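## Task

Put the cartridge into the sealant gun so its front end sits all the way forward in the cup of the front ring and its nozzle sticks out through that ring. The plunger rod starts already pulled back. At the end the plunger disc must rest against the cartridge's back end. The trigger is functional. The loaded gun must lie on the table itself, not leaning on any other object. Declare that you are finished.

## Robot and tools

Robot: two seven-joint arms, left_arm (base near +0.053, +0.355, +0.048 m) and right_arm (base near +0.052, -0.298, +0.048 m), each ending in a two-finger gripper whose fingers can fold. A part held near the fingertips is squeezed as commanded; nearer the palm the fingers may wrap and pull it in, holding narrow parts poorly. Fingers pushed tip-first into a surface fold easily.

Frames: the scene frame has its origin at table-top height between the arms, +x out over the table, +z up, left_arm on the +y side. Hand poses in results (end_effector_position in metres, end_effector_quat_wxyz) are in each arm's own base frame. Fixed cameras and the table use the scene frame. Offsets you send run along the current Hand target's own axes. Gripper axes: fingers point along +z, close along y; the reported position is the centre of the closed 66 mm pads.

execute_actions(actions, cameras): actions is a list of actions; each action is a table of up to 15 rows, one row per 1/30 s step (a short table repeats its last row). Every row holds 20 numbers in [-1, 1]: left_arm dx, dy, dz, rx, ry, rz, then left gripper position, force_limit, speed, activate, then the same ten for the right arm. The six pose numbers are an offset from that arm's Hand target as it stood when the action began; every row counts from that same start, and the next action starts from the new Hand target, so repeating an offset moves further. Scale: 1.0 = 0.6 m or 180 degrees; rx, ry, rz form one rotation vector. Zeros in the six pose numbers ask nothing new of an arm, but always resend its gripper numbers. Gripper position: +1 open (140 mm), about -0.8 pads touch, -1 closes until blocked. force_limit -1 to +1 (roughly 14 N to 58 N on a small part after a slow close); speed -1 to +1 (about 30 to 250 mm/s), and faster closes grip harder. Keep activate at 0; send 1 only when fault reads 7 or 13. Each step the controller clips the command to 70 mm and 16 degrees from the measured pose, so one action may fall short. An empty actions list returns images and the scene number.

move(target, speed, blend, stop_force, zero, blocking, cameras): target is one 20-number row or a list of up to 15 rows in the same layout; every row's pose offsets count from the Hand targets at the start of the move, not from the previous row. Paths are straight, ignore obstacles, and share a 10 s cap. speed: m/s, 0.002 to 2, default 0.25 (turns up to twice that in rad/s, max 2.5). blend: corner rounding in m, 0 means stop at each target. stop_force: 20 to 40 N, one value for both arms; go slowly, aim a few centimetres past the expected contact, keep gripper numbers identical in every row, and avoid it when the gripper turns or when backing off something. zero (only with stop_force) re-zeroes the force reading first, default true. blocking=false returns after 0.5 s while motion continues (not allowed with stop_force). The result adds a "move:" line: done, off_target, moving, held or fault, plus limits such as paced or held.

wait(seconds 0 to 3600) lets the scene run. stop brakes a running move. zoom_image(camera, region [x0, y0, x1, y1] pixels, at most 504 by 504) enlarges part of the latest image of cam_high, cam_low, cam_left_wrist or cam_right_wrist (all 672x504). clear_fault(arm) clears a reported torque or force fault on left_arm or right_arm. finished_scene(scene) ends the current scene, given its number; say you are done then.

Result lines: Hand target is the last commanded pose after clipping, which next offsets count from; the gripper often rests slightly short, so send the remainder as an offset. Tool commands shows current gripper commands. object_status: 0 moving, 1 blocked while opening, 2 blocked while closing (a grip; check for it), 3 reached the request or pads met. position_measured is in counts: 3 open, about 75 = 100 mm, 139 = 60 mm, 200 = 20 mm, 230 pads meeting. Gripper fault 7 or 13 needs activate 1. Joint torques, external joint torques, flange force (gripper axes, includes held weight and error) and joint velocities help sense contact. Wrist depth gives a 7 by 7 grid of distances in front of each wrist camera; "-" means no value.

Avoid: contact force of 40 N on an arm or what it holds (force fault), joint contact torque over its limit (waist, shoulder 35, upper arm roll 32, elbow 30, forearm roll and wrist joints 12 N m), joints near range ends or moving too fast, the two arms or grippers touching each other, hard hits on fixed or heavy things, fast swings with loads, hard grips on parts still resting on something, and letting anything fall or leave the table. Holding loads or straining toward unreachable poses heats motors; a MOTOR HOT line warns before a braking stop. After a fault, release any grip holding the arm, then clear_fault.

Each tool is called after "Request:" in YAML: its name, and indented under it one key for each argument.

## Session

Request:
execute_actions:
  actions: []

Scene clock: 0.00 s.
left_arm: end_effector_position=(+0.3084, -0.1909, +0.2420) position_measured=3 object_status=3 fault=0 end_effector_quat_wxyz=(-0.153, +0.271, +0.936, -0.164) | right_arm: end_effector_position=(+0.5914, +0.1946, +0.0903) position_measured=3 object_status=3 fault=0 end_effector_quat_wxyz=(+0.022, +0.907, -0.401, -0.129)
Joint positions: left_arm=[-0.56 -0.323 0.256 -2.36 -0.263 1.74 1.891] | right_arm=[0.249 0.569 0.013 -1.568 0.127 1.904 -0.532]
Joint velocities: within noise
Joint torques (N m): no reading
External joint torques (N m): no reading
Flange force (N): no reading
Wrist depth (mm): cam_left_wrist=[- - - - 420 376 351 / 560 545 507 466 423 372 350 / 522 571 527 - 422 385 357 / 524 562 527 470 - 386 351 / - 125 508 489 431 400 120 / - 600 538 490 437 397 114 / - - 550 464 432 409 374] | cam_right_wrist=[211 216 217 223 228 233 236 / 226 230 233 237 242 248 253 / 240 243 250 256 262 266 266 / 259 262 268 272 279 283 290 / 273 128 292 299 293 314 129 / - 128 306 306 308 345 354 / - 340 349 346 324 385 402]
Hand target: left_arm +0.3084, -0.1909, +0.2420; -0.153, +0.271, +0.936, -0.164 | right_arm +0.5914, +0.1946, +0.0903; +0.022, +0.907, -0.401, -0.129
Tool commands: left_gripper/position=+1.0 left_gripper/force_limit=+1.0 left_gripper/speed=+1.0 left_gripper/activate=+0.0 right_gripper/position=+1.0 right_gripper/force_limit=+1.0 right_gripper/speed=+1.0 right_gripper/activate=+0.0

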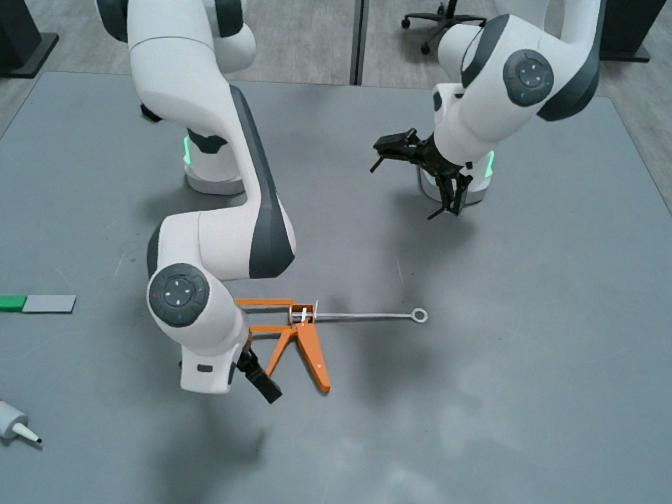

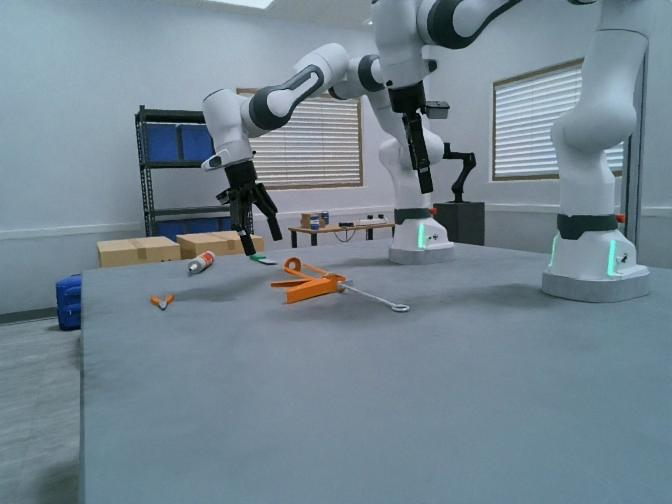

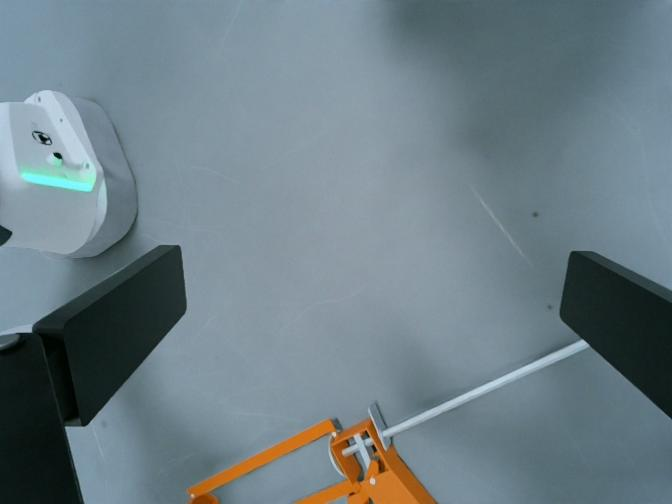

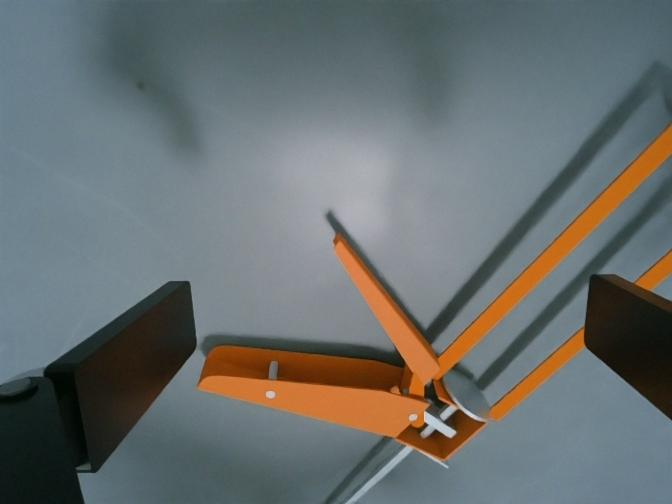

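Request:
zoom_image:
  camera: "cam_low"
  region: [130, 220, 430, 340]

Request:
zoom_image:
  camera: "cam_high"
  region: [220, 270, 450, 420]

Request:
zoom_image:
  camera: "cam_right_wrist"
  region: [180, 100, 672, 504]

Request:
zoom_image:
  camera: "cam_high"
  region: [0, 270, 160, 470]

Scaled by 1.680.

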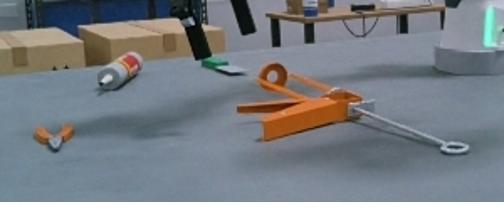

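Scaled by 2.191.

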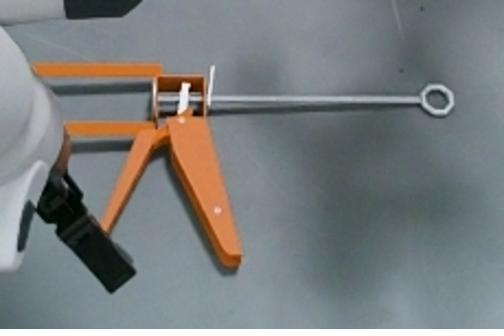

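Scaled by 1.024.

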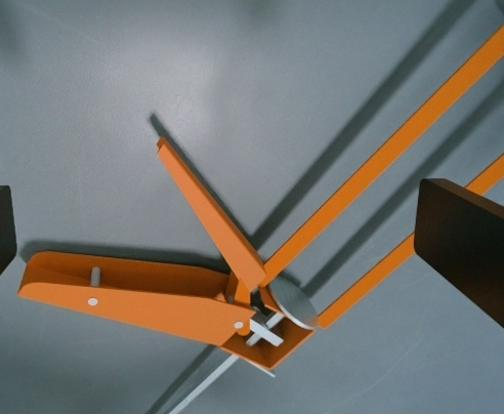

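Scaled by 2.520.

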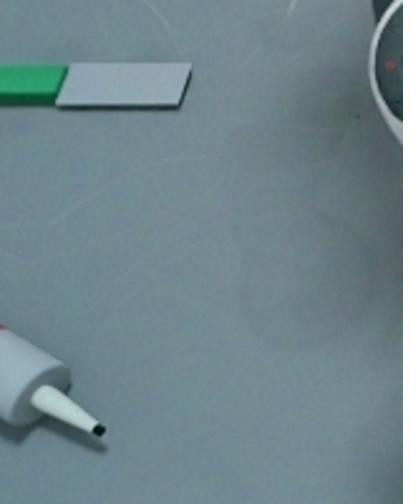

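Request:
move:
  target:
    - [0,0,0,0,0,0,1,1,1,0,-0.0541,0.03585,-0.2417,0,0,0,1,1,1,0]
    - [-0.3585,-0.1547,-0.0673,-0.1067,-0.0996,-0.1764,1,1,1,0,0.60185,0.46908,-0.25478,0.0825,0.0330,0.3827,1,1,1,0]
  blend: [0.05,0]
  speed: 0.3
  cameras: ["all"]

Scene clock: 164.70 s.
left_arm: end_effector_position=(+0.4551, -0.3770, +0.2733) position_measured=3 object_status=3 fault=0 end_effector_quat_wxyz=(+0.002, +0.003, +1.000, -0.003) | right_arm: end_effector_position=(+0.6598, -0.2718, +0.2010) position_measured=3 object_status=3 fault=0 end_effector_quat_wxyz=(+0.001, -0.524, +0.852, -0.002)
Joint positions: left_arm=[-0.617 0.093 -0.077 -1.814 0.006 1.913 0.882] | right_arm=[-0.071 0.582 -0.437 -1.342 0.245 1.875 -0.049]
Joint velocities: left_arm=[-0.001 0.001 0.001 0 0 0 -0.005] | right_arm=[within noise]
Joint torques (N m): left_arm=[0.9 -35.85 -1.22 26.89 1.09 2.2 -0.29] | right_arm=[0.09 -51.3 -5.73 25.94 0.89 2.3 0.27]
External joint torques (N m): left_arm=[0.85 0.13 -1.11 1.98 0.37 -0.32 -0.29] | right_arm=[0.19 -3.18 0.86 1.87 0.19 -0.28 0.27]
Flange force (N): left_arm=[-6.4 -6.0 -4.8] | right_arm=[-1.0 -0.3 -5.4]
Wrist depth (mm): cam_left_wrist=[426 422 415 416 410 - 409 / 438 457 436 - 430 430 421 / 478 468 443 431 454 440 437 / - 424 481 442 434 453 134 / - 125 - - - - 120 / - 544 544 - - - 113 / - - 571 - 570 - 552] | cam_right_wrist=[368 356 353 330 344 338 332 / 374 372 366 326 354 351 340 / 389 381 379 334 370 362 360 / 405 403 395 350 381 375 372 / 415 128 409 405 396 394 129 / - 120 427 417 413 409 - / - 449 444 436 427 421 417]
Hand target: left_arm +0.4544, -0.3761, +0.2721; +0.000, +0.000, +1.000, +0.000 | right_arm +0.6595, -0.2704, +0.2003; +0.000, -0.522, +0.853, +0.000
Off the commanded pose: left_arm 0.002 m, 1 deg | right_arm 0.002 m, 0 deg.
move: done
cam_left_wrist: T_world_to_cam=[[-0.00285, 0.99954, -0.03014, 0.39914], [0.95512, 0.01165, 0.29598, -0.49854], [0.29619, -0.02794, -0.95472, 0.26363]] pos_world=[0.39922, -0.38578, 0.41128]
cam_right_wrist: T_world_to_cam=[[-0.87979, 0.47159, -0.05978, 0.74066], [0.45094, 0.86775, 0.20895, -0.08247], [0.15041, 0.15687, -0.9761, 0.27639]] pos_world=[0.64724, -0.32109, 0.33129]

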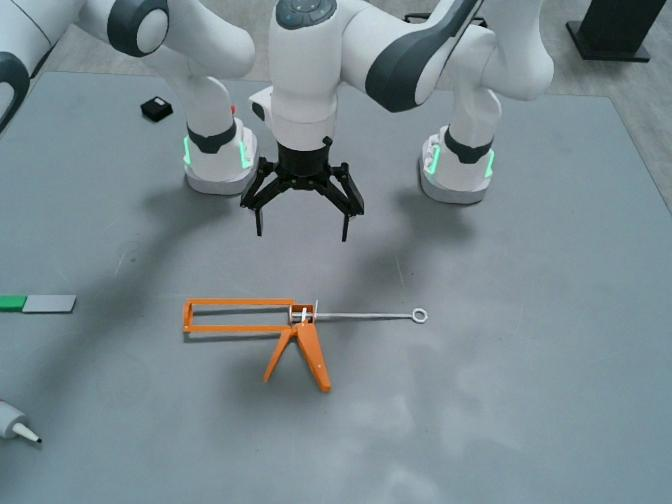

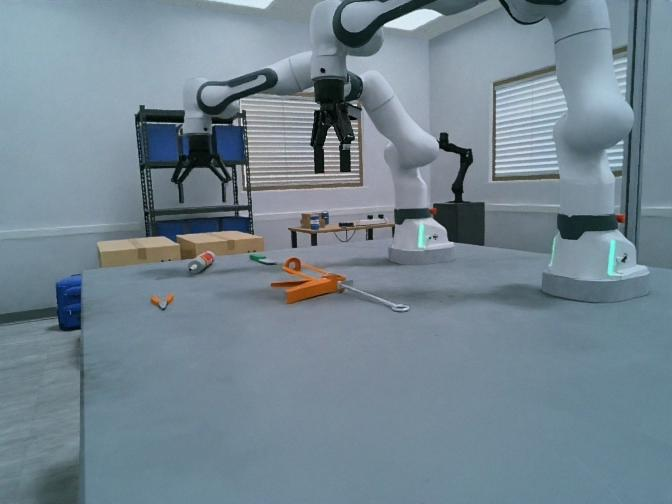

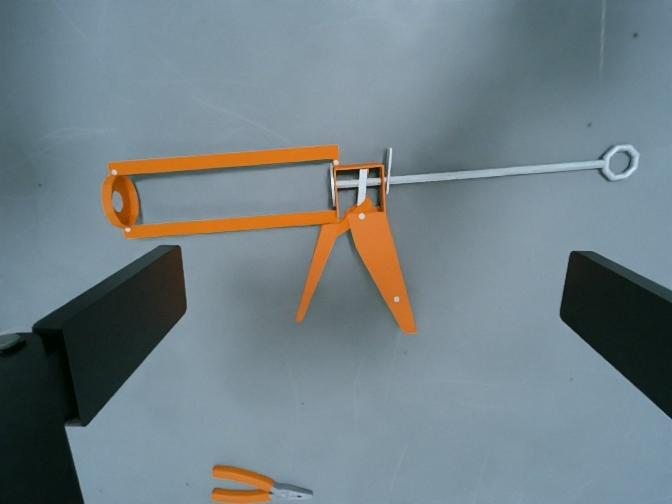

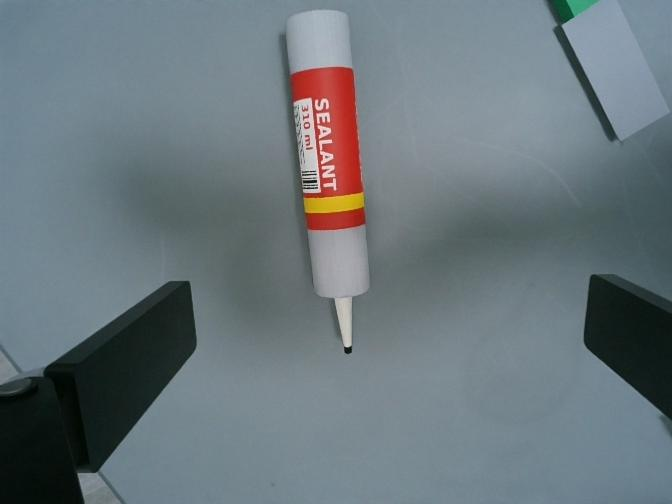

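Request:
zoom_image:
  camera: "cam_left_wrist"
  region: [80, 130, 260, 265]

Request:
zoom_image:
  camera: "cam_left_wrist"
  region: [280, 130, 460, 345]

Request:
zoom_image:
  camera: "cam_right_wrist"
  region: [240, 0, 440, 370]

Scaled by 2.800.

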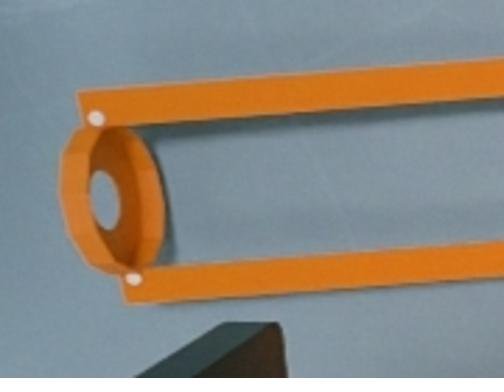

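Scaled by 2.344.

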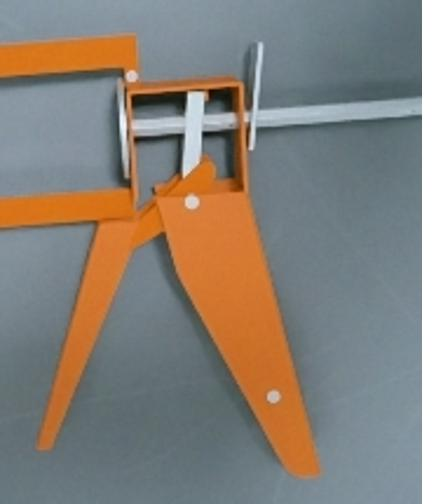

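Scaled by 1.362.

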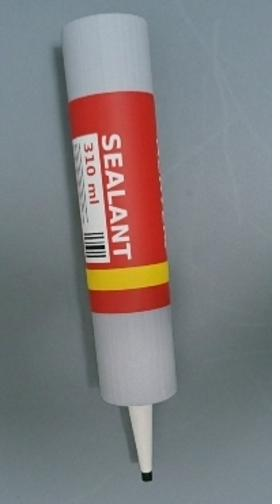

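Request:
zoom_image:
  camera: "cam_low"
  region: [260, 245, 420, 325]

Request:
zoom_image:
  camera: "cam_high"
  region: [170, 280, 345, 400]

Scaled by 3.150.

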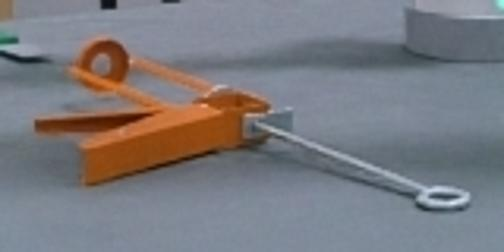

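Scaled by 2.880.

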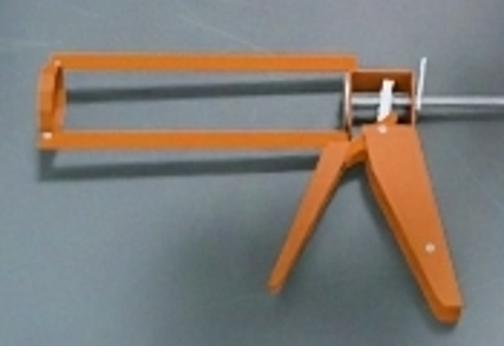

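Request:
move:
  target: [0,0,0,0,0,0,1,1,1,0,0.0813,-0.0592,0.1672,0,0,-0.0228,1,1,1,0]
  speed: 0.25
  cameras: ["cam_right_wrist"]

Scene clock: 540.40 s.
left_arm: end_effector_position=(+0.4551, -0.3770, +0.2733) position_measured=3 object_status=3 fault=0 end_effector_quat_wxyz=(+0.002, +0.003, +1.000, -0.003) | right_arm: end_effector_position=(+0.6676, -0.3282, +0.0980) position_measured=3 object_status=3 fault=0 end_effector_quat_wxyz=(-0.001, -0.550, +0.835, +0.003)
Joint positions: left_arm=[-0.617 0.093 -0.077 -1.814 0.006 1.913 0.88] | right_arm=[-0.201 0.786 -0.377 -1.259 0.29 1.987 -0.189]
Joint velocities: left_arm=[within noise] | right_arm=[0.001 0 0 0 0 -0.001 -0.007]
Joint torques (N m): left_arm=[1.12 -35.85 -1.23 26.89 1.11 2.2 -0.16] | right_arm=[-0.41 -57.5 -5.77 25.44 0.42 2.78 -0.07]
External joint torques (N m): left_arm=[1.1 0.12 -1.1 1.97 0.38 -0.33 -0.16] | right_arm=[-0.24 -4.41 1.32 1.78 -0.25 0.2 -0.07]
Flange force (N): left_arm=[-6.6 -5.6 -4.8] | right_arm=[-0.3 4.8 -5.3]
Wrist depth (mm): cam_left_wrist=[441 440 - 417 410 414 - / 447 445 439 442 - - 413 / 469 461 460 430 447 474 430 / - 445 479 455 461 - 143 / - 124 - 521 516 - 119 / - 549 580 - - - 108 / - 572 - - - - -] | cam_right_wrist=[262 261 259 251 250 248 247 / 271 269 266 221 258 259 254 / 282 280 275 230 268 267 264 / 295 288 285 242 277 277 273 / 302 129 297 254 288 288 129 / - 106 309 301 302 297 297 / - 329 324 318 314 311 307]
Hand target: left_arm +0.4544, -0.3761, +0.2721; +0.000, +0.000, +1.000, +0.000 | right_arm +0.6691, -0.3300, +0.1000; +0.000, -0.552, +0.834, +0.000
Off the commanded pose: left_arm 0.002 m, 0 deg | right_arm 0.003 m, 0 deg.
move: done
cam_right_wrist: T_world_to_cam=[[-0.90776, 0.41656, -0.04955, 0.76758], [0.39809, 0.89267, 0.21133, 0.02776], [0.13226, 0.17211, -0.97616, 0.2007]] pos_world=[0.65918, -0.37906, 0.22809]

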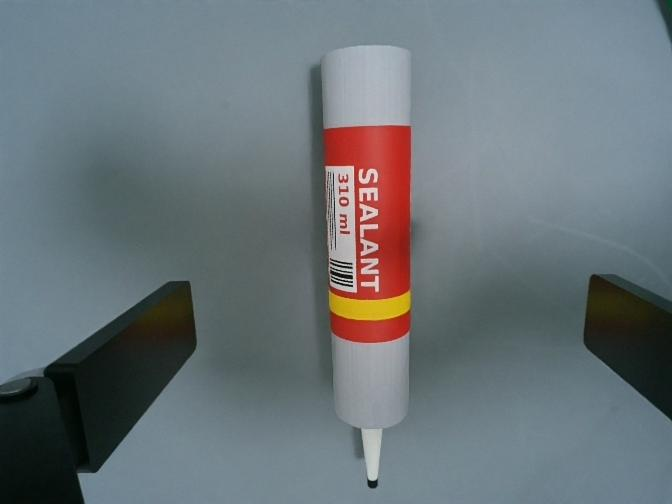

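Request:
move:
  target:
    - [0,0,0,0,0,0,1,1,1,0,-0.0033,-0.0067,0.1633,0,0,0,0.1,0,1,0]
    - [0,0,0,0,0,0,1,1,1,0,-0.0033,-0.0067,0.1633,0,0,0,-1,0,-1,0]
  speed: 0.15
  cameras: ["cam_right_wrist", "cam_low"]

Scene clock: 592.60 s.
left_arm: end_effector_position=(+0.4551, -0.3770, +0.2733) position_measured=3 object_status=3 fault=0 end_effector_quat_wxyz=(+0.002, +0.003, +1.000, -0.003) | right_arm: end_effector_position=(+0.6718, -0.3287, +0.0002) position_measured=160 object_status=0 fault=0 end_effector_quat_wxyz=(-0.002, -0.552, +0.834, +0.002)
Joint positions: left_arm=[-0.617 0.093 -0.077 -1.814 0.006 1.913 0.88] | right_arm=[-0.217 0.927 -0.343 -1.268 0.322 2.136 -0.204]
Joint torques (N m): left_arm=[1.08 -35.8 -1.24 26.88 1.1 2.2 -0.24] | right_arm=[-0.41 -59.32 -6.02 24.34 0.73 2.97 -0.11]
External joint torques (N m): left_arm=[1.07 0.31 -1.09 1.91 0.38 -0.32 -0.24] | right_arm=[-0.46 -4.37 1.2 1.48 0.1 0.4 -0.11]
Flange force (N): left_arm=[-6.8 -5.9 -4.5] | right_arm=[0.2 6.4 -5.4]
Wrist depth (mm): cam_left_wrist=[427 415 404 416 404 402 407 / 431 - - 455 429 - 422 / 498 424 454 427 444 454 440 / 501 144 491 442 480 463 459 / - 125 514 - 481 499 119 / - - 542 - - - 109 / - 567 583 532 - 537 542] | cam_right_wrist=[171 170 167 126 124 162 161 / 177 175 173 128 128 168 166 / 184 182 179 134 132 173 171 / 191 188 186 139 137 179 178 / 198 196 191 141 141 184 184 / - 84 86 147 146 82 90 / - - 65 154 154 - 66]
Hand target: left_arm +0.4544, -0.3761, +0.2721; +0.000, +0.000, +1.000, +0.000 | right_arm +0.6736, -0.3298, +0.0020; +0.000, -0.552, +0.834, +0.000
Off the commanded pose: left_arm 0.002 m, 0 deg | right_arm 0.003 m, 0 deg.
move: done
cam_right_wrist: T_world_to_cam=[[-0.90924, 0.41326, -0.05009, 0.76665], [0.39512, 0.89462, 0.20864, 0.04976], [0.13104, 0.16991, -0.97671, 0.10489]] pos_world=[0.66366, -0.37916, 0.13047]
Images, in order (width x height): cam_low 672x504, cam_right_wrist 672x504.

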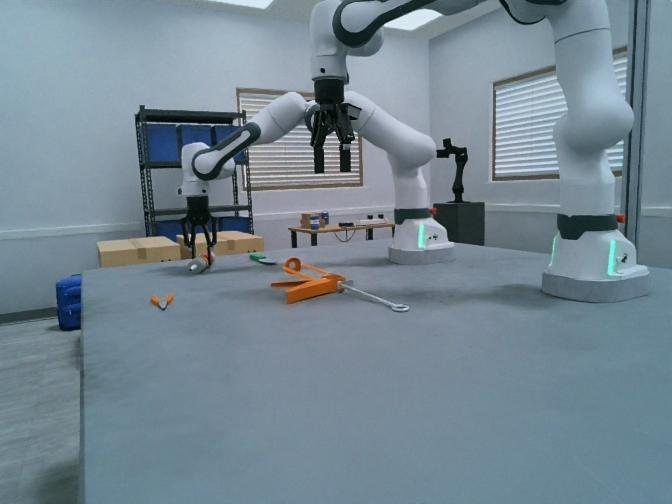

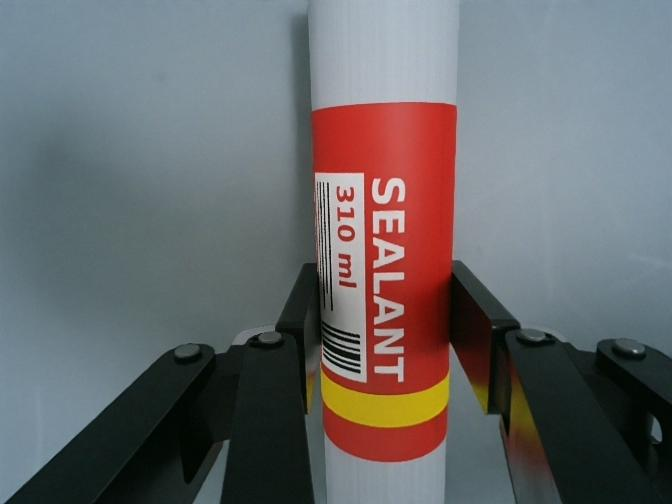

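Request:
wait:
  seconds: 0.8
  cameras: ["cam_right_wrist"]

Scene clock: 596.87 s.
left_arm: end_effector_position=(+0.4551, -0.3770, +0.2733) position_measured=3 object_status=3 fault=0 end_effector_quat_wxyz=(+0.002, +0.003, +1.000, -0.003) | right_arm: end_effector_position=(+0.6718, -0.3287, +0.0002) position_measured=160 object_status=2 fault=0 end_effector_quat_wxyz=(-0.002, -0.552, +0.834, +0.002)
Joint positions: left_arm=[-0.617 0.093 -0.077 -1.814 0.006 1.913 0.88] | right_arm=[-0.217 0.927 -0.343 -1.268 0.322 2.136 -0.204]
Joint torques (N m): left_arm=[1.12 -35.86 -1.17 26.9 1.11 2.19 -0.17] | right_arm=[-0.42 -59.3 -6.02 24.36 0.72 2.97 -0.06]
External joint torques (N m): left_arm=[1.13 0.19 -1.01 1.97 0.39 -0.33 -0.17] | right_arm=[-0.45 -4.45 1.2 1.55 0.1 0.39 -0.06]
Flange force (N): left_arm=[-6.8 -5.7 -4.7] | right_arm=[0.1 6.1 -5.6]
Wrist depth (mm): cam_left_wrist=[437 434 - 412 415 411 - / 443 440 440 432 429 421 - / 470 462 463 435 449 438 - / - 421 489 476 478 507 463 / - 125 525 502 508 - 119 / - - - - 537 524 114 / - 606 - - - - 557] | cam_right_wrist=[171 170 168 129 125 162 161 / 177 175 173 132 129 168 166 / 184 182 179 134 132 173 171 / 191 188 186 139 137 180 177 / 198 195 191 141 141 184 184 / - 84 86 147 147 82 90 / - - 65 154 154 - 66]
Hand target: left_arm +0.4544, -0.3761, +0.2721; +0.000, +0.000, +1.000, +0.000 | right_arm +0.6736, -0.3298, +0.0020; +0.000, -0.552, +0.834, +0.000
Tool commands: left_gripper/position=+1.0 left_gripper/force_limit=+1.0 left_gripper/speed=+1.0 left_gripper/activate=+0.0 right_gripper/position=-1.0 right_gripper/force_limit=+0.0 right_gripper/speed=-1.0 right_gripper/activate=+0.0
Off the commanded pose: left_arm 0.002 m, 0 deg | right_arm 0.003 m, 0 deg.
wait: 0.80 s; at rest from the start
cam_right_wrist: T_world_to_cam=[[-0.90924, 0.41326, -0.05009, 0.76665], [0.39512, 0.89462, 0.20864, 0.04976], [0.13104, 0.16991, -0.97671, 0.10489]] pos_world=[0.66366, -0.37916, 0.13047]

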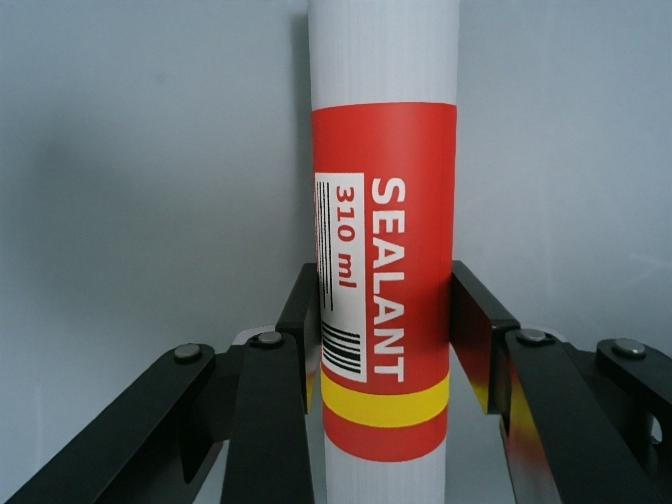

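Request:
move:
  target:
    - [0,0,0,0,0,0,1,1,1,0,0,0,-0.1967,0,0,0,-1,0,-1,0]
    - [0.0273,0.5497,0.2002,0,0,0,1,1,1,0,-0.43157,0.2621,-0.1967,0,0,0.7056,-1,0,-1,0]
  speed: [0.15,0.4]
  blend: [0.02,0]
  cameras: ["all"]

Scene clock: 687.97 s.
left_arm: end_effector_position=(+0.4374, -0.0462, +0.1516) position_measured=3 object_status=3 fault=0 end_effector_quat_wxyz=(-0.002, -0.004, +1.000, +0.000) | right_arm: end_effector_position=(+0.6266, -0.0303, +0.1159) position_measured=160 object_status=2 fault=0 end_effector_quat_wxyz=(-0.003, +0.497, +0.868, -0.002)
Joint positions: left_arm=[-0.414 -0.24 0.307 -2.513 0.094 2.278 1.386] | right_arm=[0.993 0.842 -1.282 -1.811 0.871 1.938 2.043]
Joint velocities: left_arm=[within noise] | right_arm=[-0.001 0 0 0.001 0 0 0.005]
Joint torques (N m): left_arm=[1.12 -22.1 -2.9 23.75 0.91 2.67 0.14] | right_arm=[0.51 -36.98 -24.52 19.78 1.07 2.65 0.37]
External joint torques (N m): left_arm=[1.11 -1.28 -0.74 0.99 0.3 0.21 0.14] | right_arm=[0.5 -4.1 -1.41 3.07 0.27 0.23 0.37]
Flange force (N): left_arm=[1.8 0.9 -3.2] | right_arm=[-0.4 3.0 -8.2]
Wrist depth (mm): cam_left_wrist=[312 309 304 303 301 299 298 / 323 323 318 317 309 310 309 / 337 335 335 331 331 334 324 / 361 140 349 351 349 347 339 / - 125 - 371 371 366 119 / - 398 399 393 392 - 108 / - 421 422 416 417 414 410] | cam_right_wrist=[280 279 277 125 125 271 270 / 292 290 289 127 129 282 280 / 308 302 301 132 132 293 292 / 319 318 314 138 137 306 298 / 333 330 324 141 141 313 317 / - 84 86 146 146 83 90 / - - 65 153 152 - 66]
Hand target: left_arm +0.4382, -0.0462, +0.1520; +0.000, +0.000, +1.000, +0.000 | right_arm +0.6296, -0.0300, +0.1200; +0.000, +0.500, +0.866, +0.000
Off the commanded pose: left_arm 0.001 m, 1 deg | right_arm 0.005 m, 1 deg.
move: off_target (right_arm); limits=paced
cam_left_wrist: T_world_to_cam=[[-0.0182, 0.99952, -0.02513, 0.07063], [0.95683, 0.0247, 0.28959, -0.44858], [0.29007, -0.01878, -0.95682, 0.16535]] pos_world=[0.38254, -0.05641, 0.28989]
cam_right_wrist: T_world_to_cam=[[0.87309, 0.48355, -0.06246, -0.50527], [0.48528, -0.84947, 0.2071, -0.33258], [0.04708, -0.21113, -0.97632, 0.21413]] pos_world=[0.59246, 0.00701, 0.24638]

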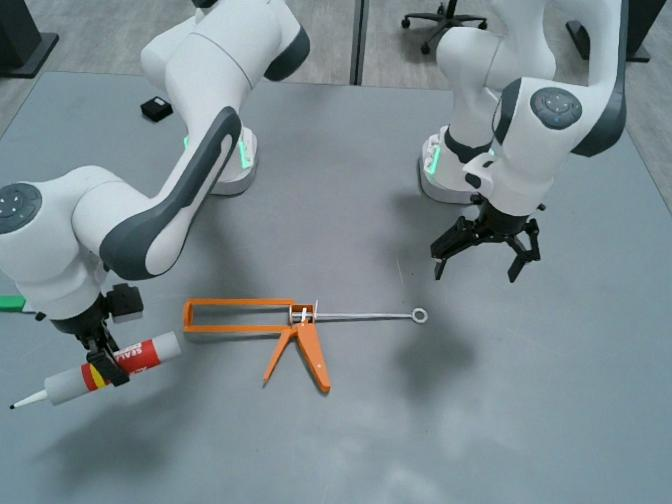

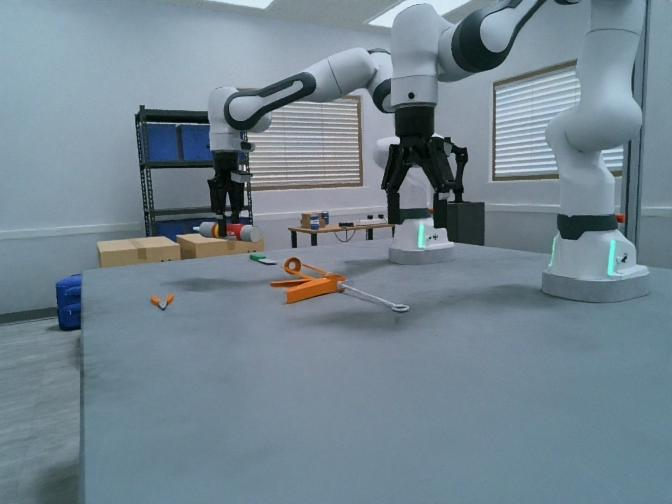

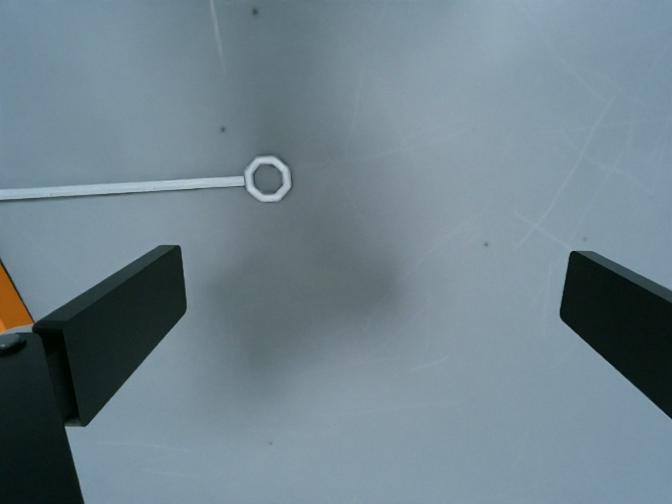

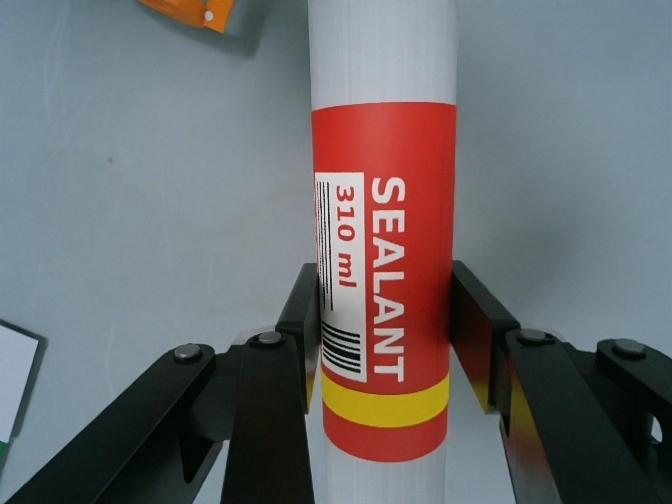

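Request:
move:
  target: [0,0,0,0,0,0,1,1,1,0,0,0,0.1883,0,0,0,-1,0,-1,0]
  speed: 0.15
  cameras: ["cam_right_wrist", "cam_low"]

Scene clock: 713.33 s.
left_arm: end_effector_position=(+0.4374, -0.0462, +0.1516) position_measured=3 object_status=3 fault=0 end_effector_quat_wxyz=(-0.002, -0.004, +1.000, +0.000) | right_arm: end_effector_position=(+0.6241, -0.0277, +0.0023) position_measured=160 object_status=2 fault=0 end_effector_quat_wxyz=(-0.007, +0.501, +0.865, -0.003)
Joint positions: left_arm=[-0.414 -0.24 0.307 -2.513 0.094 2.278 1.387] | right_arm=[0.907 0.976 -1.108 -1.838 1.025 2.088 1.986]
Joint velocities: left_arm=[within noise] | right_arm=[0.001 0 -0.001 0.002 0 0.001 -0.006]
Joint torques (N m): left_arm=[1.19 -22.13 -2.91 23.78 0.9 2.7 0.18] | right_arm=[-0.38 -42.34 -25.08 16.67 1.04 3.18 -0.13]
External joint torques (N m): left_arm=[1.17 -1.27 -0.75 0.99 0.29 0.23 0.18] | right_arm=[-0.36 -5.01 -0.85 2.55 0.3 0.76 -0.13]
Flange force (N): left_arm=[1.8 0.9 -3.1] | right_arm=[-1.3 1.0 -5.7]
Wrist depth (mm): cam_left_wrist=[- 308 305 305 303 299 294 / - 312 319 320 316 313 312 / 335 337 324 335 332 325 326 / 374 140 361 353 348 350 338 / - 125 376 373 374 364 119 / - 399 401 398 392 - 114 / - 424 426 417 405 426 407] | cam_right_wrist=[177 176 174 127 124 169 168 / 185 182 181 128 129 176 174 / 192 190 189 133 132 184 181 / 201 200 197 140 137 191 189 / 210 207 203 141 141 196 195 / 218 84 86 147 146 82 90 / - - 65 153 153 - 66]
Hand target: left_arm +0.4382, -0.0462, +0.1520; +0.000, +0.000, +1.000, +0.000 | right_arm +0.6297, -0.0300, +0.0070; +0.000, +0.500, +0.866, +0.000
Off the commanded pose: left_arm 0.001 m, 1 deg | right_arm 0.008 m, 1 deg.
move: off_target (right_arm)
cam_right_wrist: T_world_to_cam=[[0.87664, 0.47645, -0.06707, -0.51375], [0.47958, -0.85403, 0.20157, -0.30218], [0.03876, -0.20888, -0.97717, 0.1092]] pos_world=[0.59106, 0.00951, 0.13316]
Images, in order (width x height): cam_low 672x504, cam_right_wrist 672x504.

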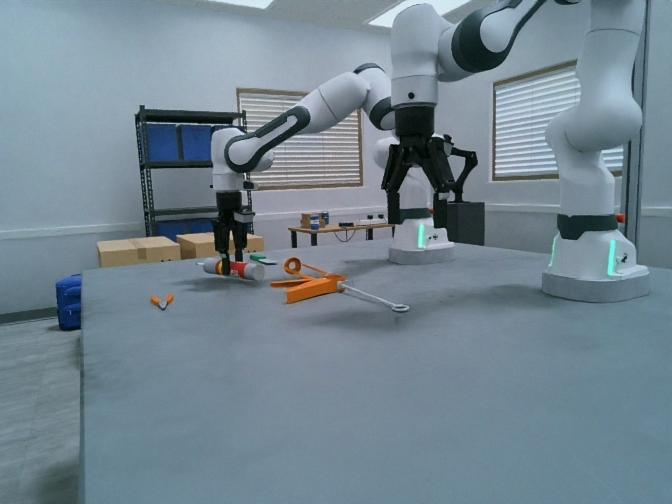

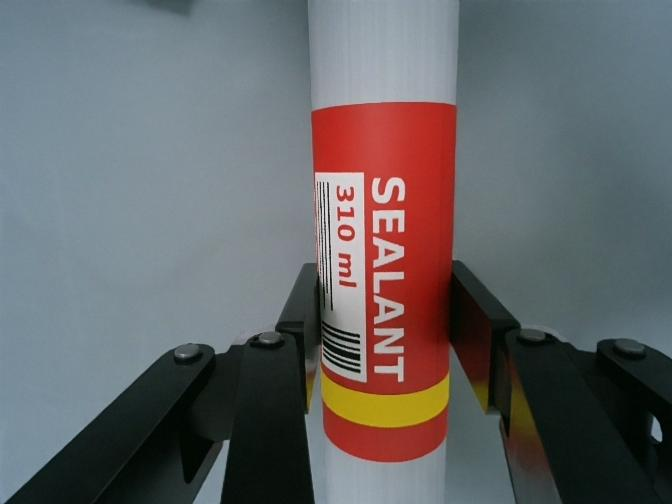

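Request:
move:
  target: [0,0,0,0,0,0,1,1,1,0,0,0,0.0125,0,0.0117,0,-1,0,-1,0]
  speed: 0.05
  cameras: ["cam_right_wrist"]

Scene clock: 740.53 s.
left_arm: end_effector_position=(+0.4374, -0.0462, +0.1516) position_measured=3 object_status=3 fault=0 end_effector_quat_wxyz=(-0.002, -0.004, +1.000, +0.000) | right_arm: end_effector_position=(+0.6265, -0.0295, -0.0047) position_measured=160 object_status=2 fault=0 end_effector_quat_wxyz=(-0.018, +0.501, +0.865, +0.007)
Joint positions: left_arm=[-0.414 -0.24 0.307 -2.513 0.094 2.278 1.387] | right_arm=[0.86 0.977 -1.077 -1.811 1.029 2.074 1.976]
Joint velocities: left_arm=[within noise] | right_arm=[0 0.001 0.002 0.002 0 -0.001 -0.004]
Joint torques (N m): left_arm=[1.24 -22.07 -2.94 23.76 0.9 2.67 0.17] | right_arm=[-0.43 -43.71 -24.32 16.99 0.72 2.56 -0.12]
External joint torques (N m): left_arm=[1.24 -1.26 -0.75 1.03 0.29 0.21 0.17] | right_arm=[-0.52 -5.62 -0.8 2.78 -0.02 0.24 -0.12]
Flange force (N): left_arm=[1.7 1.0 -3.2] | right_arm=[-1.8 1.9 -7.5]
Wrist depth (mm): cam_left_wrist=[310 309 301 301 304 297 301 / 323 322 317 318 316 313 312 / 336 341 339 338 332 333 327 / 360 351 356 351 347 344 336 / - 125 375 375 372 365 119 / - 401 - - - 384 109 / - 426 422 - 417 411 407] | cam_right_wrist=[172 171 170 127 124 166 164 / 179 176 176 127 130 171 169 / 185 184 182 134 132 178 175 / 193 192 190 140 137 184 182 / 201 198 195 141 141 188 188 / - 84 86 147 146 82 90 / - - 65 154 153 - 66]
Hand target: left_arm +0.4382, -0.0462, +0.1520; +0.000, +0.000, +1.000, +0.000 | right_arm +0.6297, -0.0300, -0.0005; -0.016, +0.500, +0.866, +0.009
Off the commanded pose: left_arm 0.001 m, 1 deg | right_arm 0.005 m, 0 deg.
move: off_target (right_arm)
cam_right_wrist: T_world_to_cam=[[0.8766, 0.47707, -0.06309, -0.51553], [0.48039, -0.85984, 0.17291, -0.30425], [0.02824, -0.18188, -0.98292, 0.10914]] pos_world=[0.59499, 0.00418, 0.12736]

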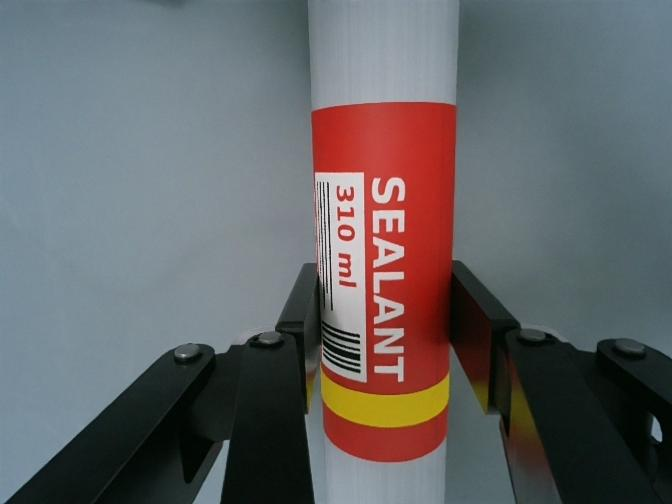

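Request:
move:
  target:
    - [0,0,0,0,0,0,1,1,1,0,0,0,0.0042,0,0,0,-1,0,-1,0]
    - [0,0,0,0,0,0,1,1,1,0,0,0,0.0042,0,0,0,0.1,0,0,0]
    - [0,0,0,0,0,0,1,1,1,0,0.0073,0,-0.1998,0,0,0,0.1,0,0,0]
    - [0,0,0,0,0,0,1,1,1,0,0.41757,-0.10237,-0.319,0.0159,-0.0035,-0.8688,0.1,0,0,0]
  speed: [0.03,0.1,0.15,0.45]
  blend: [0,0,0.03,0]
  cameras: ["all"]

Scene clock: 790.83 s.
left_arm: end_effector_position=(+0.4374, -0.0462, +0.1516) position_measured=3 object_status=3 fault=0 end_effector_quat_wxyz=(-0.002, -0.004, +1.000, +0.000) | right_arm: end_effector_position=(+0.4547, +0.1503, +0.1994) position_measured=117 object_status=3 fault=0 end_effector_quat_wxyz=(-0.001, +0.743, -0.669, +0.000)
Joint positions: left_arm=[-0.414 -0.24 0.307 -2.513 0.094 2.278 1.387] | right_arm=[1.53 -0.452 -1.129 -2.311 -0.464 2.061 0.568]
Joint velocities: left_arm=[within noise] | right_arm=[0 0 0 0 -0.001 -0.001 -0.006]
Joint torques (N m): left_arm=[1.18 -22.09 -2.93 23.77 0.89 2.69 0.2] | right_arm=[0.5 -4.31 11.26 23.64 0.27 2.17 -0.03]
External joint torques (N m): left_arm=[1.2 -1.09 -0.72 0.85 0.28 0.19 0.2] | right_arm=[0.45 -2.13 -0.23 1.96 -0.39 -0.33 -0.03]
Flange force (N): left_arm=[1.6 1.0 -2.7] | right_arm=[1.9 -0.6 -5.7]
Wrist depth (mm): cam_left_wrist=[309 307 305 303 299 299 310 / 324 326 321 317 315 313 311 / 342 339 333 336 331 330 328 / 363 348 371 350 351 344 338 / - 125 385 370 370 367 119 / - - 398 399 390 383 114 / - 433 - - 407 - 410] | cam_right_wrist=[357 356 310 342 342 340 334 / 374 371 365 359 358 351 351 / 381 382 378 371 372 366 364 / 416 402 392 388 382 379 376 / 422 410 129 381 396 129 383 / - 92 382 402 414 119 81 / - - 69 443 434 - 63]
Hand target: left_arm +0.4382, -0.0462, +0.1520; +0.000, +0.000, +1.000, +0.000 | right_arm +0.4545, +0.1499, +0.1998; +0.000, +0.746, -0.666, +0.000
Off the commanded pose: left_arm 0.001 m, 1 deg | right_arm 0.001 m, 0 deg.
move: done; target 2's new numbers were sent with right_arm's hand 0.006 m and 1 deg from that target
cam_left_wrist: T_world_to_cam=[[-0.01779, 0.99953, -0.02511, 0.07047], [0.95684, 0.0243, 0.28959, -0.44861], [0.29007, -0.01888, -0.95682, 0.16534]] pos_world=[0.38254, -0.05641, 0.28989]
cam_right_wrist: T_world_to_cam=[[-0.99505, -0.08108, -0.05748, 0.49602], [-0.0915, 0.97314, 0.21126, -0.12562], [0.03881, 0.21548, -0.97574, 0.28138]] pos_world=[0.47115, 0.10183, 0.3296]

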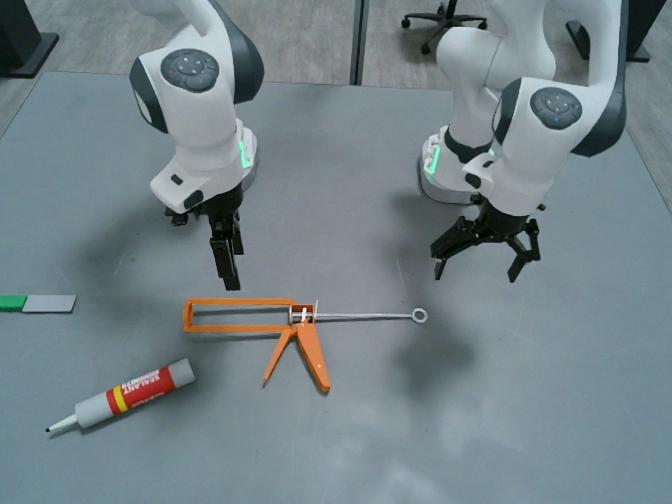

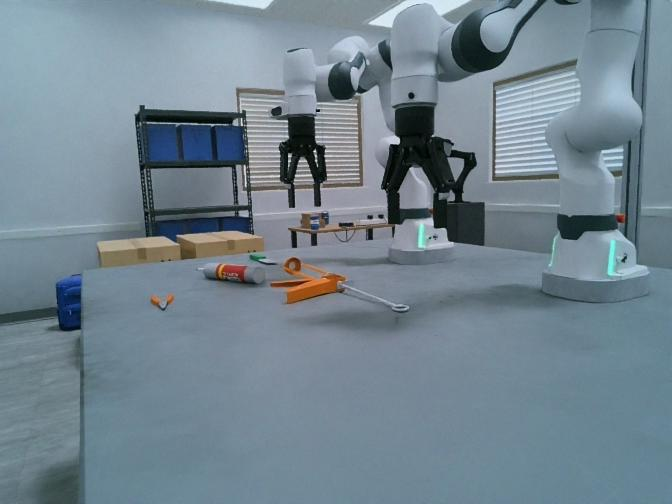

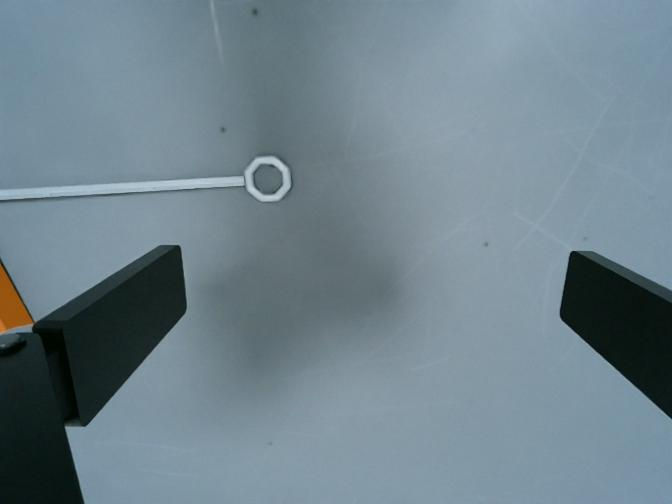

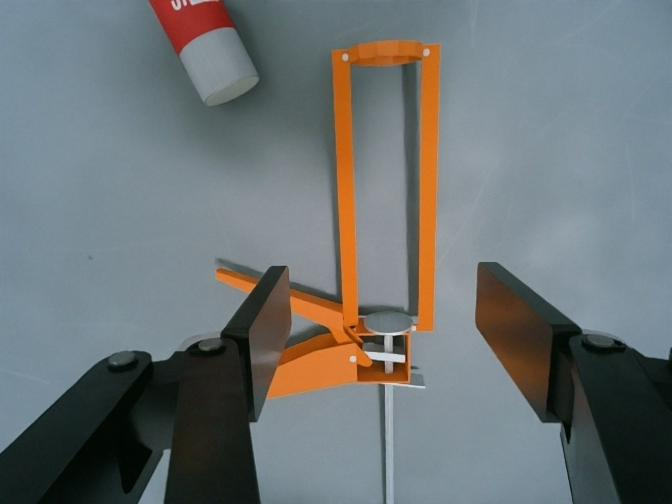

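Request:
zoom_image:
  camera: "cam_right_wrist"
  region: [310, 20, 460, 130]

Request:
zoom_image:
  camera: "cam_right_wrist"
  region: [300, 280, 470, 420]

Request:
zoom_image:
  camera: "cam_high"
  region: [20, 270, 440, 450]

Scaled by 3.360.

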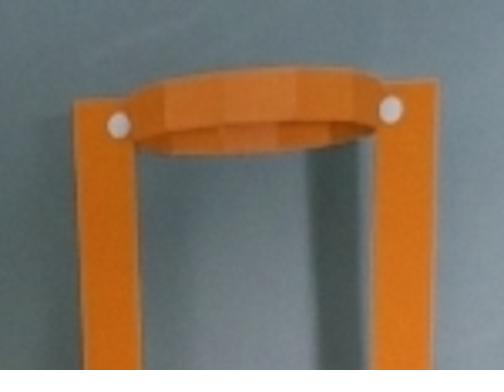

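Scaled by 2.965.

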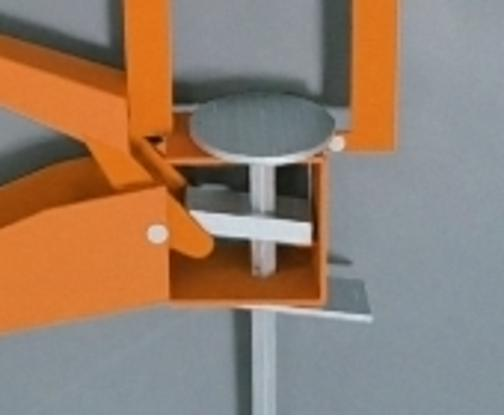

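Scaled by 1.200.

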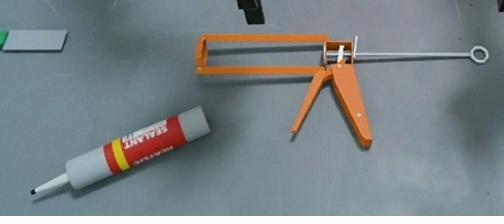

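Request:
zoom_image:
  camera: "cam_high"
  region: [175, 285, 325, 345]

Request:
zoom_image:
  camera: "cam_high"
  region: [40, 350, 200, 440]

Request:
zoom_image:
  camera: "cam_right_wrist"
  region: [320, 30, 455, 150]

Scaled by 3.360.

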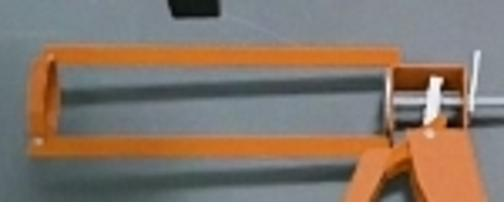

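Scaled by 3.150.

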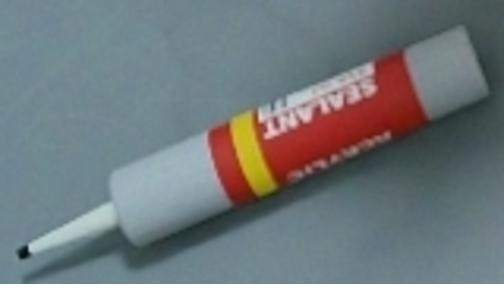

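Scaled by 3.733.

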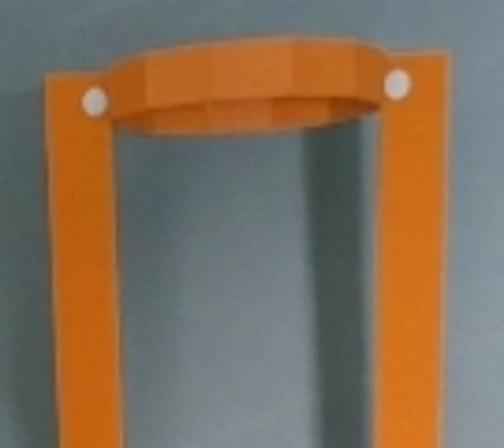

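Request:
move:
  target: [0,0,0,0,0,0,1,1,1,0,0.3077,-0.2337,0,0,0,-0.1308,0.1,0,0,0]
  speed: 0.3
  cameras: ["cam_right_wrist"]

Scene clock: 957.43 s.
left_arm: end_effector_position=(+0.4374, -0.0462, +0.1516) position_measured=3 object_status=3 fault=0 end_effector_quat_wxyz=(-0.002, -0.004, +1.000, +0.000) | right_arm: end_effector_position=(+0.6150, -0.0178, +0.2002) position_measured=117 object_status=3 fault=0 end_effector_quat_wxyz=(-0.002, +0.864, -0.503, +0.001)
Joint positions: left_arm=[-0.414 -0.24 0.307 -2.513 0.094 2.278 1.387] | right_arm=[1.979 -0.703 -1.74 -1.795 -0.725 1.854 -0.089]
Joint velocities: left_arm=[within noise] | right_arm=[0.002 0.001 0 0 0.001 0 -0.005]
Joint torques (N m): left_arm=[1.21 -22.1 -2.95 23.7 0.9 2.65 0.14] | right_arm=[0.59 25.61 20.44 20.79 0.31 2.3 -0.03]
External joint torques (N m): left_arm=[1.13 -1.23 -0.86 0.86 0.29 0.17 0.14] | right_arm=[0.7 -0.12 -0.13 2.01 -0.41 -0.27 -0.03]
Flange force (N): left_arm=[2.1 0.7 -3.1] | right_arm=[5.7 -11.3 -2.2]
Wrist depth (mm): cam_left_wrist=[309 310 305 301 299 300 297 / 325 326 322 316 310 314 312 / 337 340 333 334 342 328 328 / 359 349 361 356 339 350 336 / - 124 372 373 366 366 119 / - 400 397 388 383 390 113 / - 426 420 - 415 410 417] | cam_right_wrist=[370 363 360 353 349 345 339 / 383 377 368 366 359 355 354 / 392 390 384 337 377 371 366 / 402 404 398 390 387 383 378 / 421 417 129 409 400 129 391 / - 92 425 425 421 119 81 / - - 69 438 434 - 63]
Hand target: left_arm +0.4382, -0.0462, +0.1520; +0.000, +0.000, +1.000, +0.000 | right_arm +0.6146, -0.0178, +0.2000; +0.000, +0.866, -0.500, +0.000
Off the commanded pose: left_arm 0.001 m, 1 deg | right_arm 0.000 m, 0 deg.
move: done
cam_right_wrist: T_world_to_cam=[[-0.87979, -0.47167, -0.05908, 0.56452], [-0.47287, 0.85571, 0.21014, 0.28523], [-0.04856, 0.21282, -0.97589, 0.36591]] pos_world=[0.64931, -0.05568, 0.3305]

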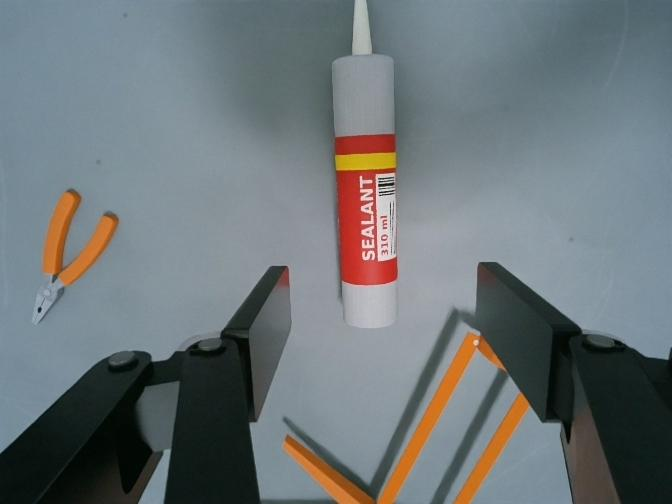

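Request:
move:
  target: [0,0,0,0,0,0,1,1,1,0,-0.0488,-0.0033,0.3075,0,0,-0.0053,0.1,0,0,0]
  speed: 0.2
  cameras: ["cam_right_wrist"]

Scene clock: 1093.27 s.
left_arm: end_effector_position=(+0.4374, -0.0462, +0.1516) position_measured=3 object_status=3 fault=0 end_effector_quat_wxyz=(-0.002, -0.004, +1.000, +0.000) | right_arm: end_effector_position=(+0.5997, +0.0085, +0.0144) position_measured=117 object_status=3 fault=0 end_effector_quat_wxyz=(+0.001, +0.871, -0.491, -0.003)
Joint positions: left_arm=[-0.414 -0.24 0.307 -2.513 0.094 2.278 1.387] | right_arm=[2.145 -0.874 -2.027 -1.957 -0.97 2.156 0.06]
Joint velocities: left_arm=[within noise] | right_arm=[0 0 0.001 -0.001 0 0 0.006]
Joint torques (N m): left_arm=[1.19 -22.12 -2.94 23.77 0.89 2.7 0.15] | right_arm=[0.54 33.67 21.66 16.22 0.21 2.78 0.3]
External joint torques (N m): left_arm=[1.12 -1.33 -0.84 1.03 0.28 0.23 0.15] | right_arm=[0.56 1.72 -0.8 1.86 -0.41 0.23 0.3]
Flange force (N): left_arm=[1.9 0.7 -3.3] | right_arm=[2.0 -6.0 1.3]
Wrist depth (mm): cam_left_wrist=[304 306 303 303 301 297 297 / 321 321 319 314 317 313 312 / 335 342 331 333 331 - 324 / 363 349 359 350 351 343 340 / - 125 371 371 370 373 119 / - - 409 388 385 385 108 / - 430 420 422 416 409 418] | cam_right_wrist=[191 188 188 144 180 182 180 / 198 195 194 150 186 188 187 / 206 203 201 153 193 195 193 / 214 212 208 159 200 201 200 / 222 218 129 165 208 129 205 / - 92 221 176 217 129 81 / - - 230 234 231 229 63]
Hand target: left_arm +0.4382, -0.0462, +0.1520; +0.000, +0.000, +1.000, +0.000 | right_arm +0.6019, +0.0086, +0.0155; +0.000, +0.870, -0.493, +0.000
Off the commanded pose: left_arm 0.001 m, 1 deg | right_arm 0.002 m, 0 deg.
move: done
cam_right_wrist: T_world_to_cam=[[-0.86667, -0.49619, -0.05173, 0.54468], [-0.49494, 0.84219, 0.2139, 0.30778], [-0.06257, 0.21099, -0.97548, 0.18664]] pos_world=[0.63607, -0.02833, 0.14441]

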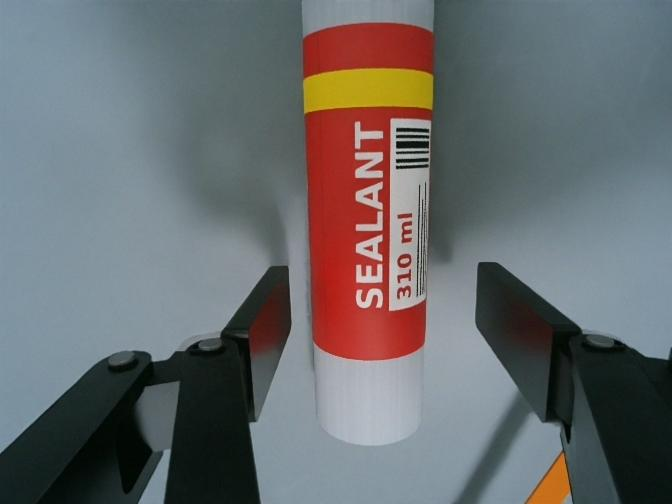

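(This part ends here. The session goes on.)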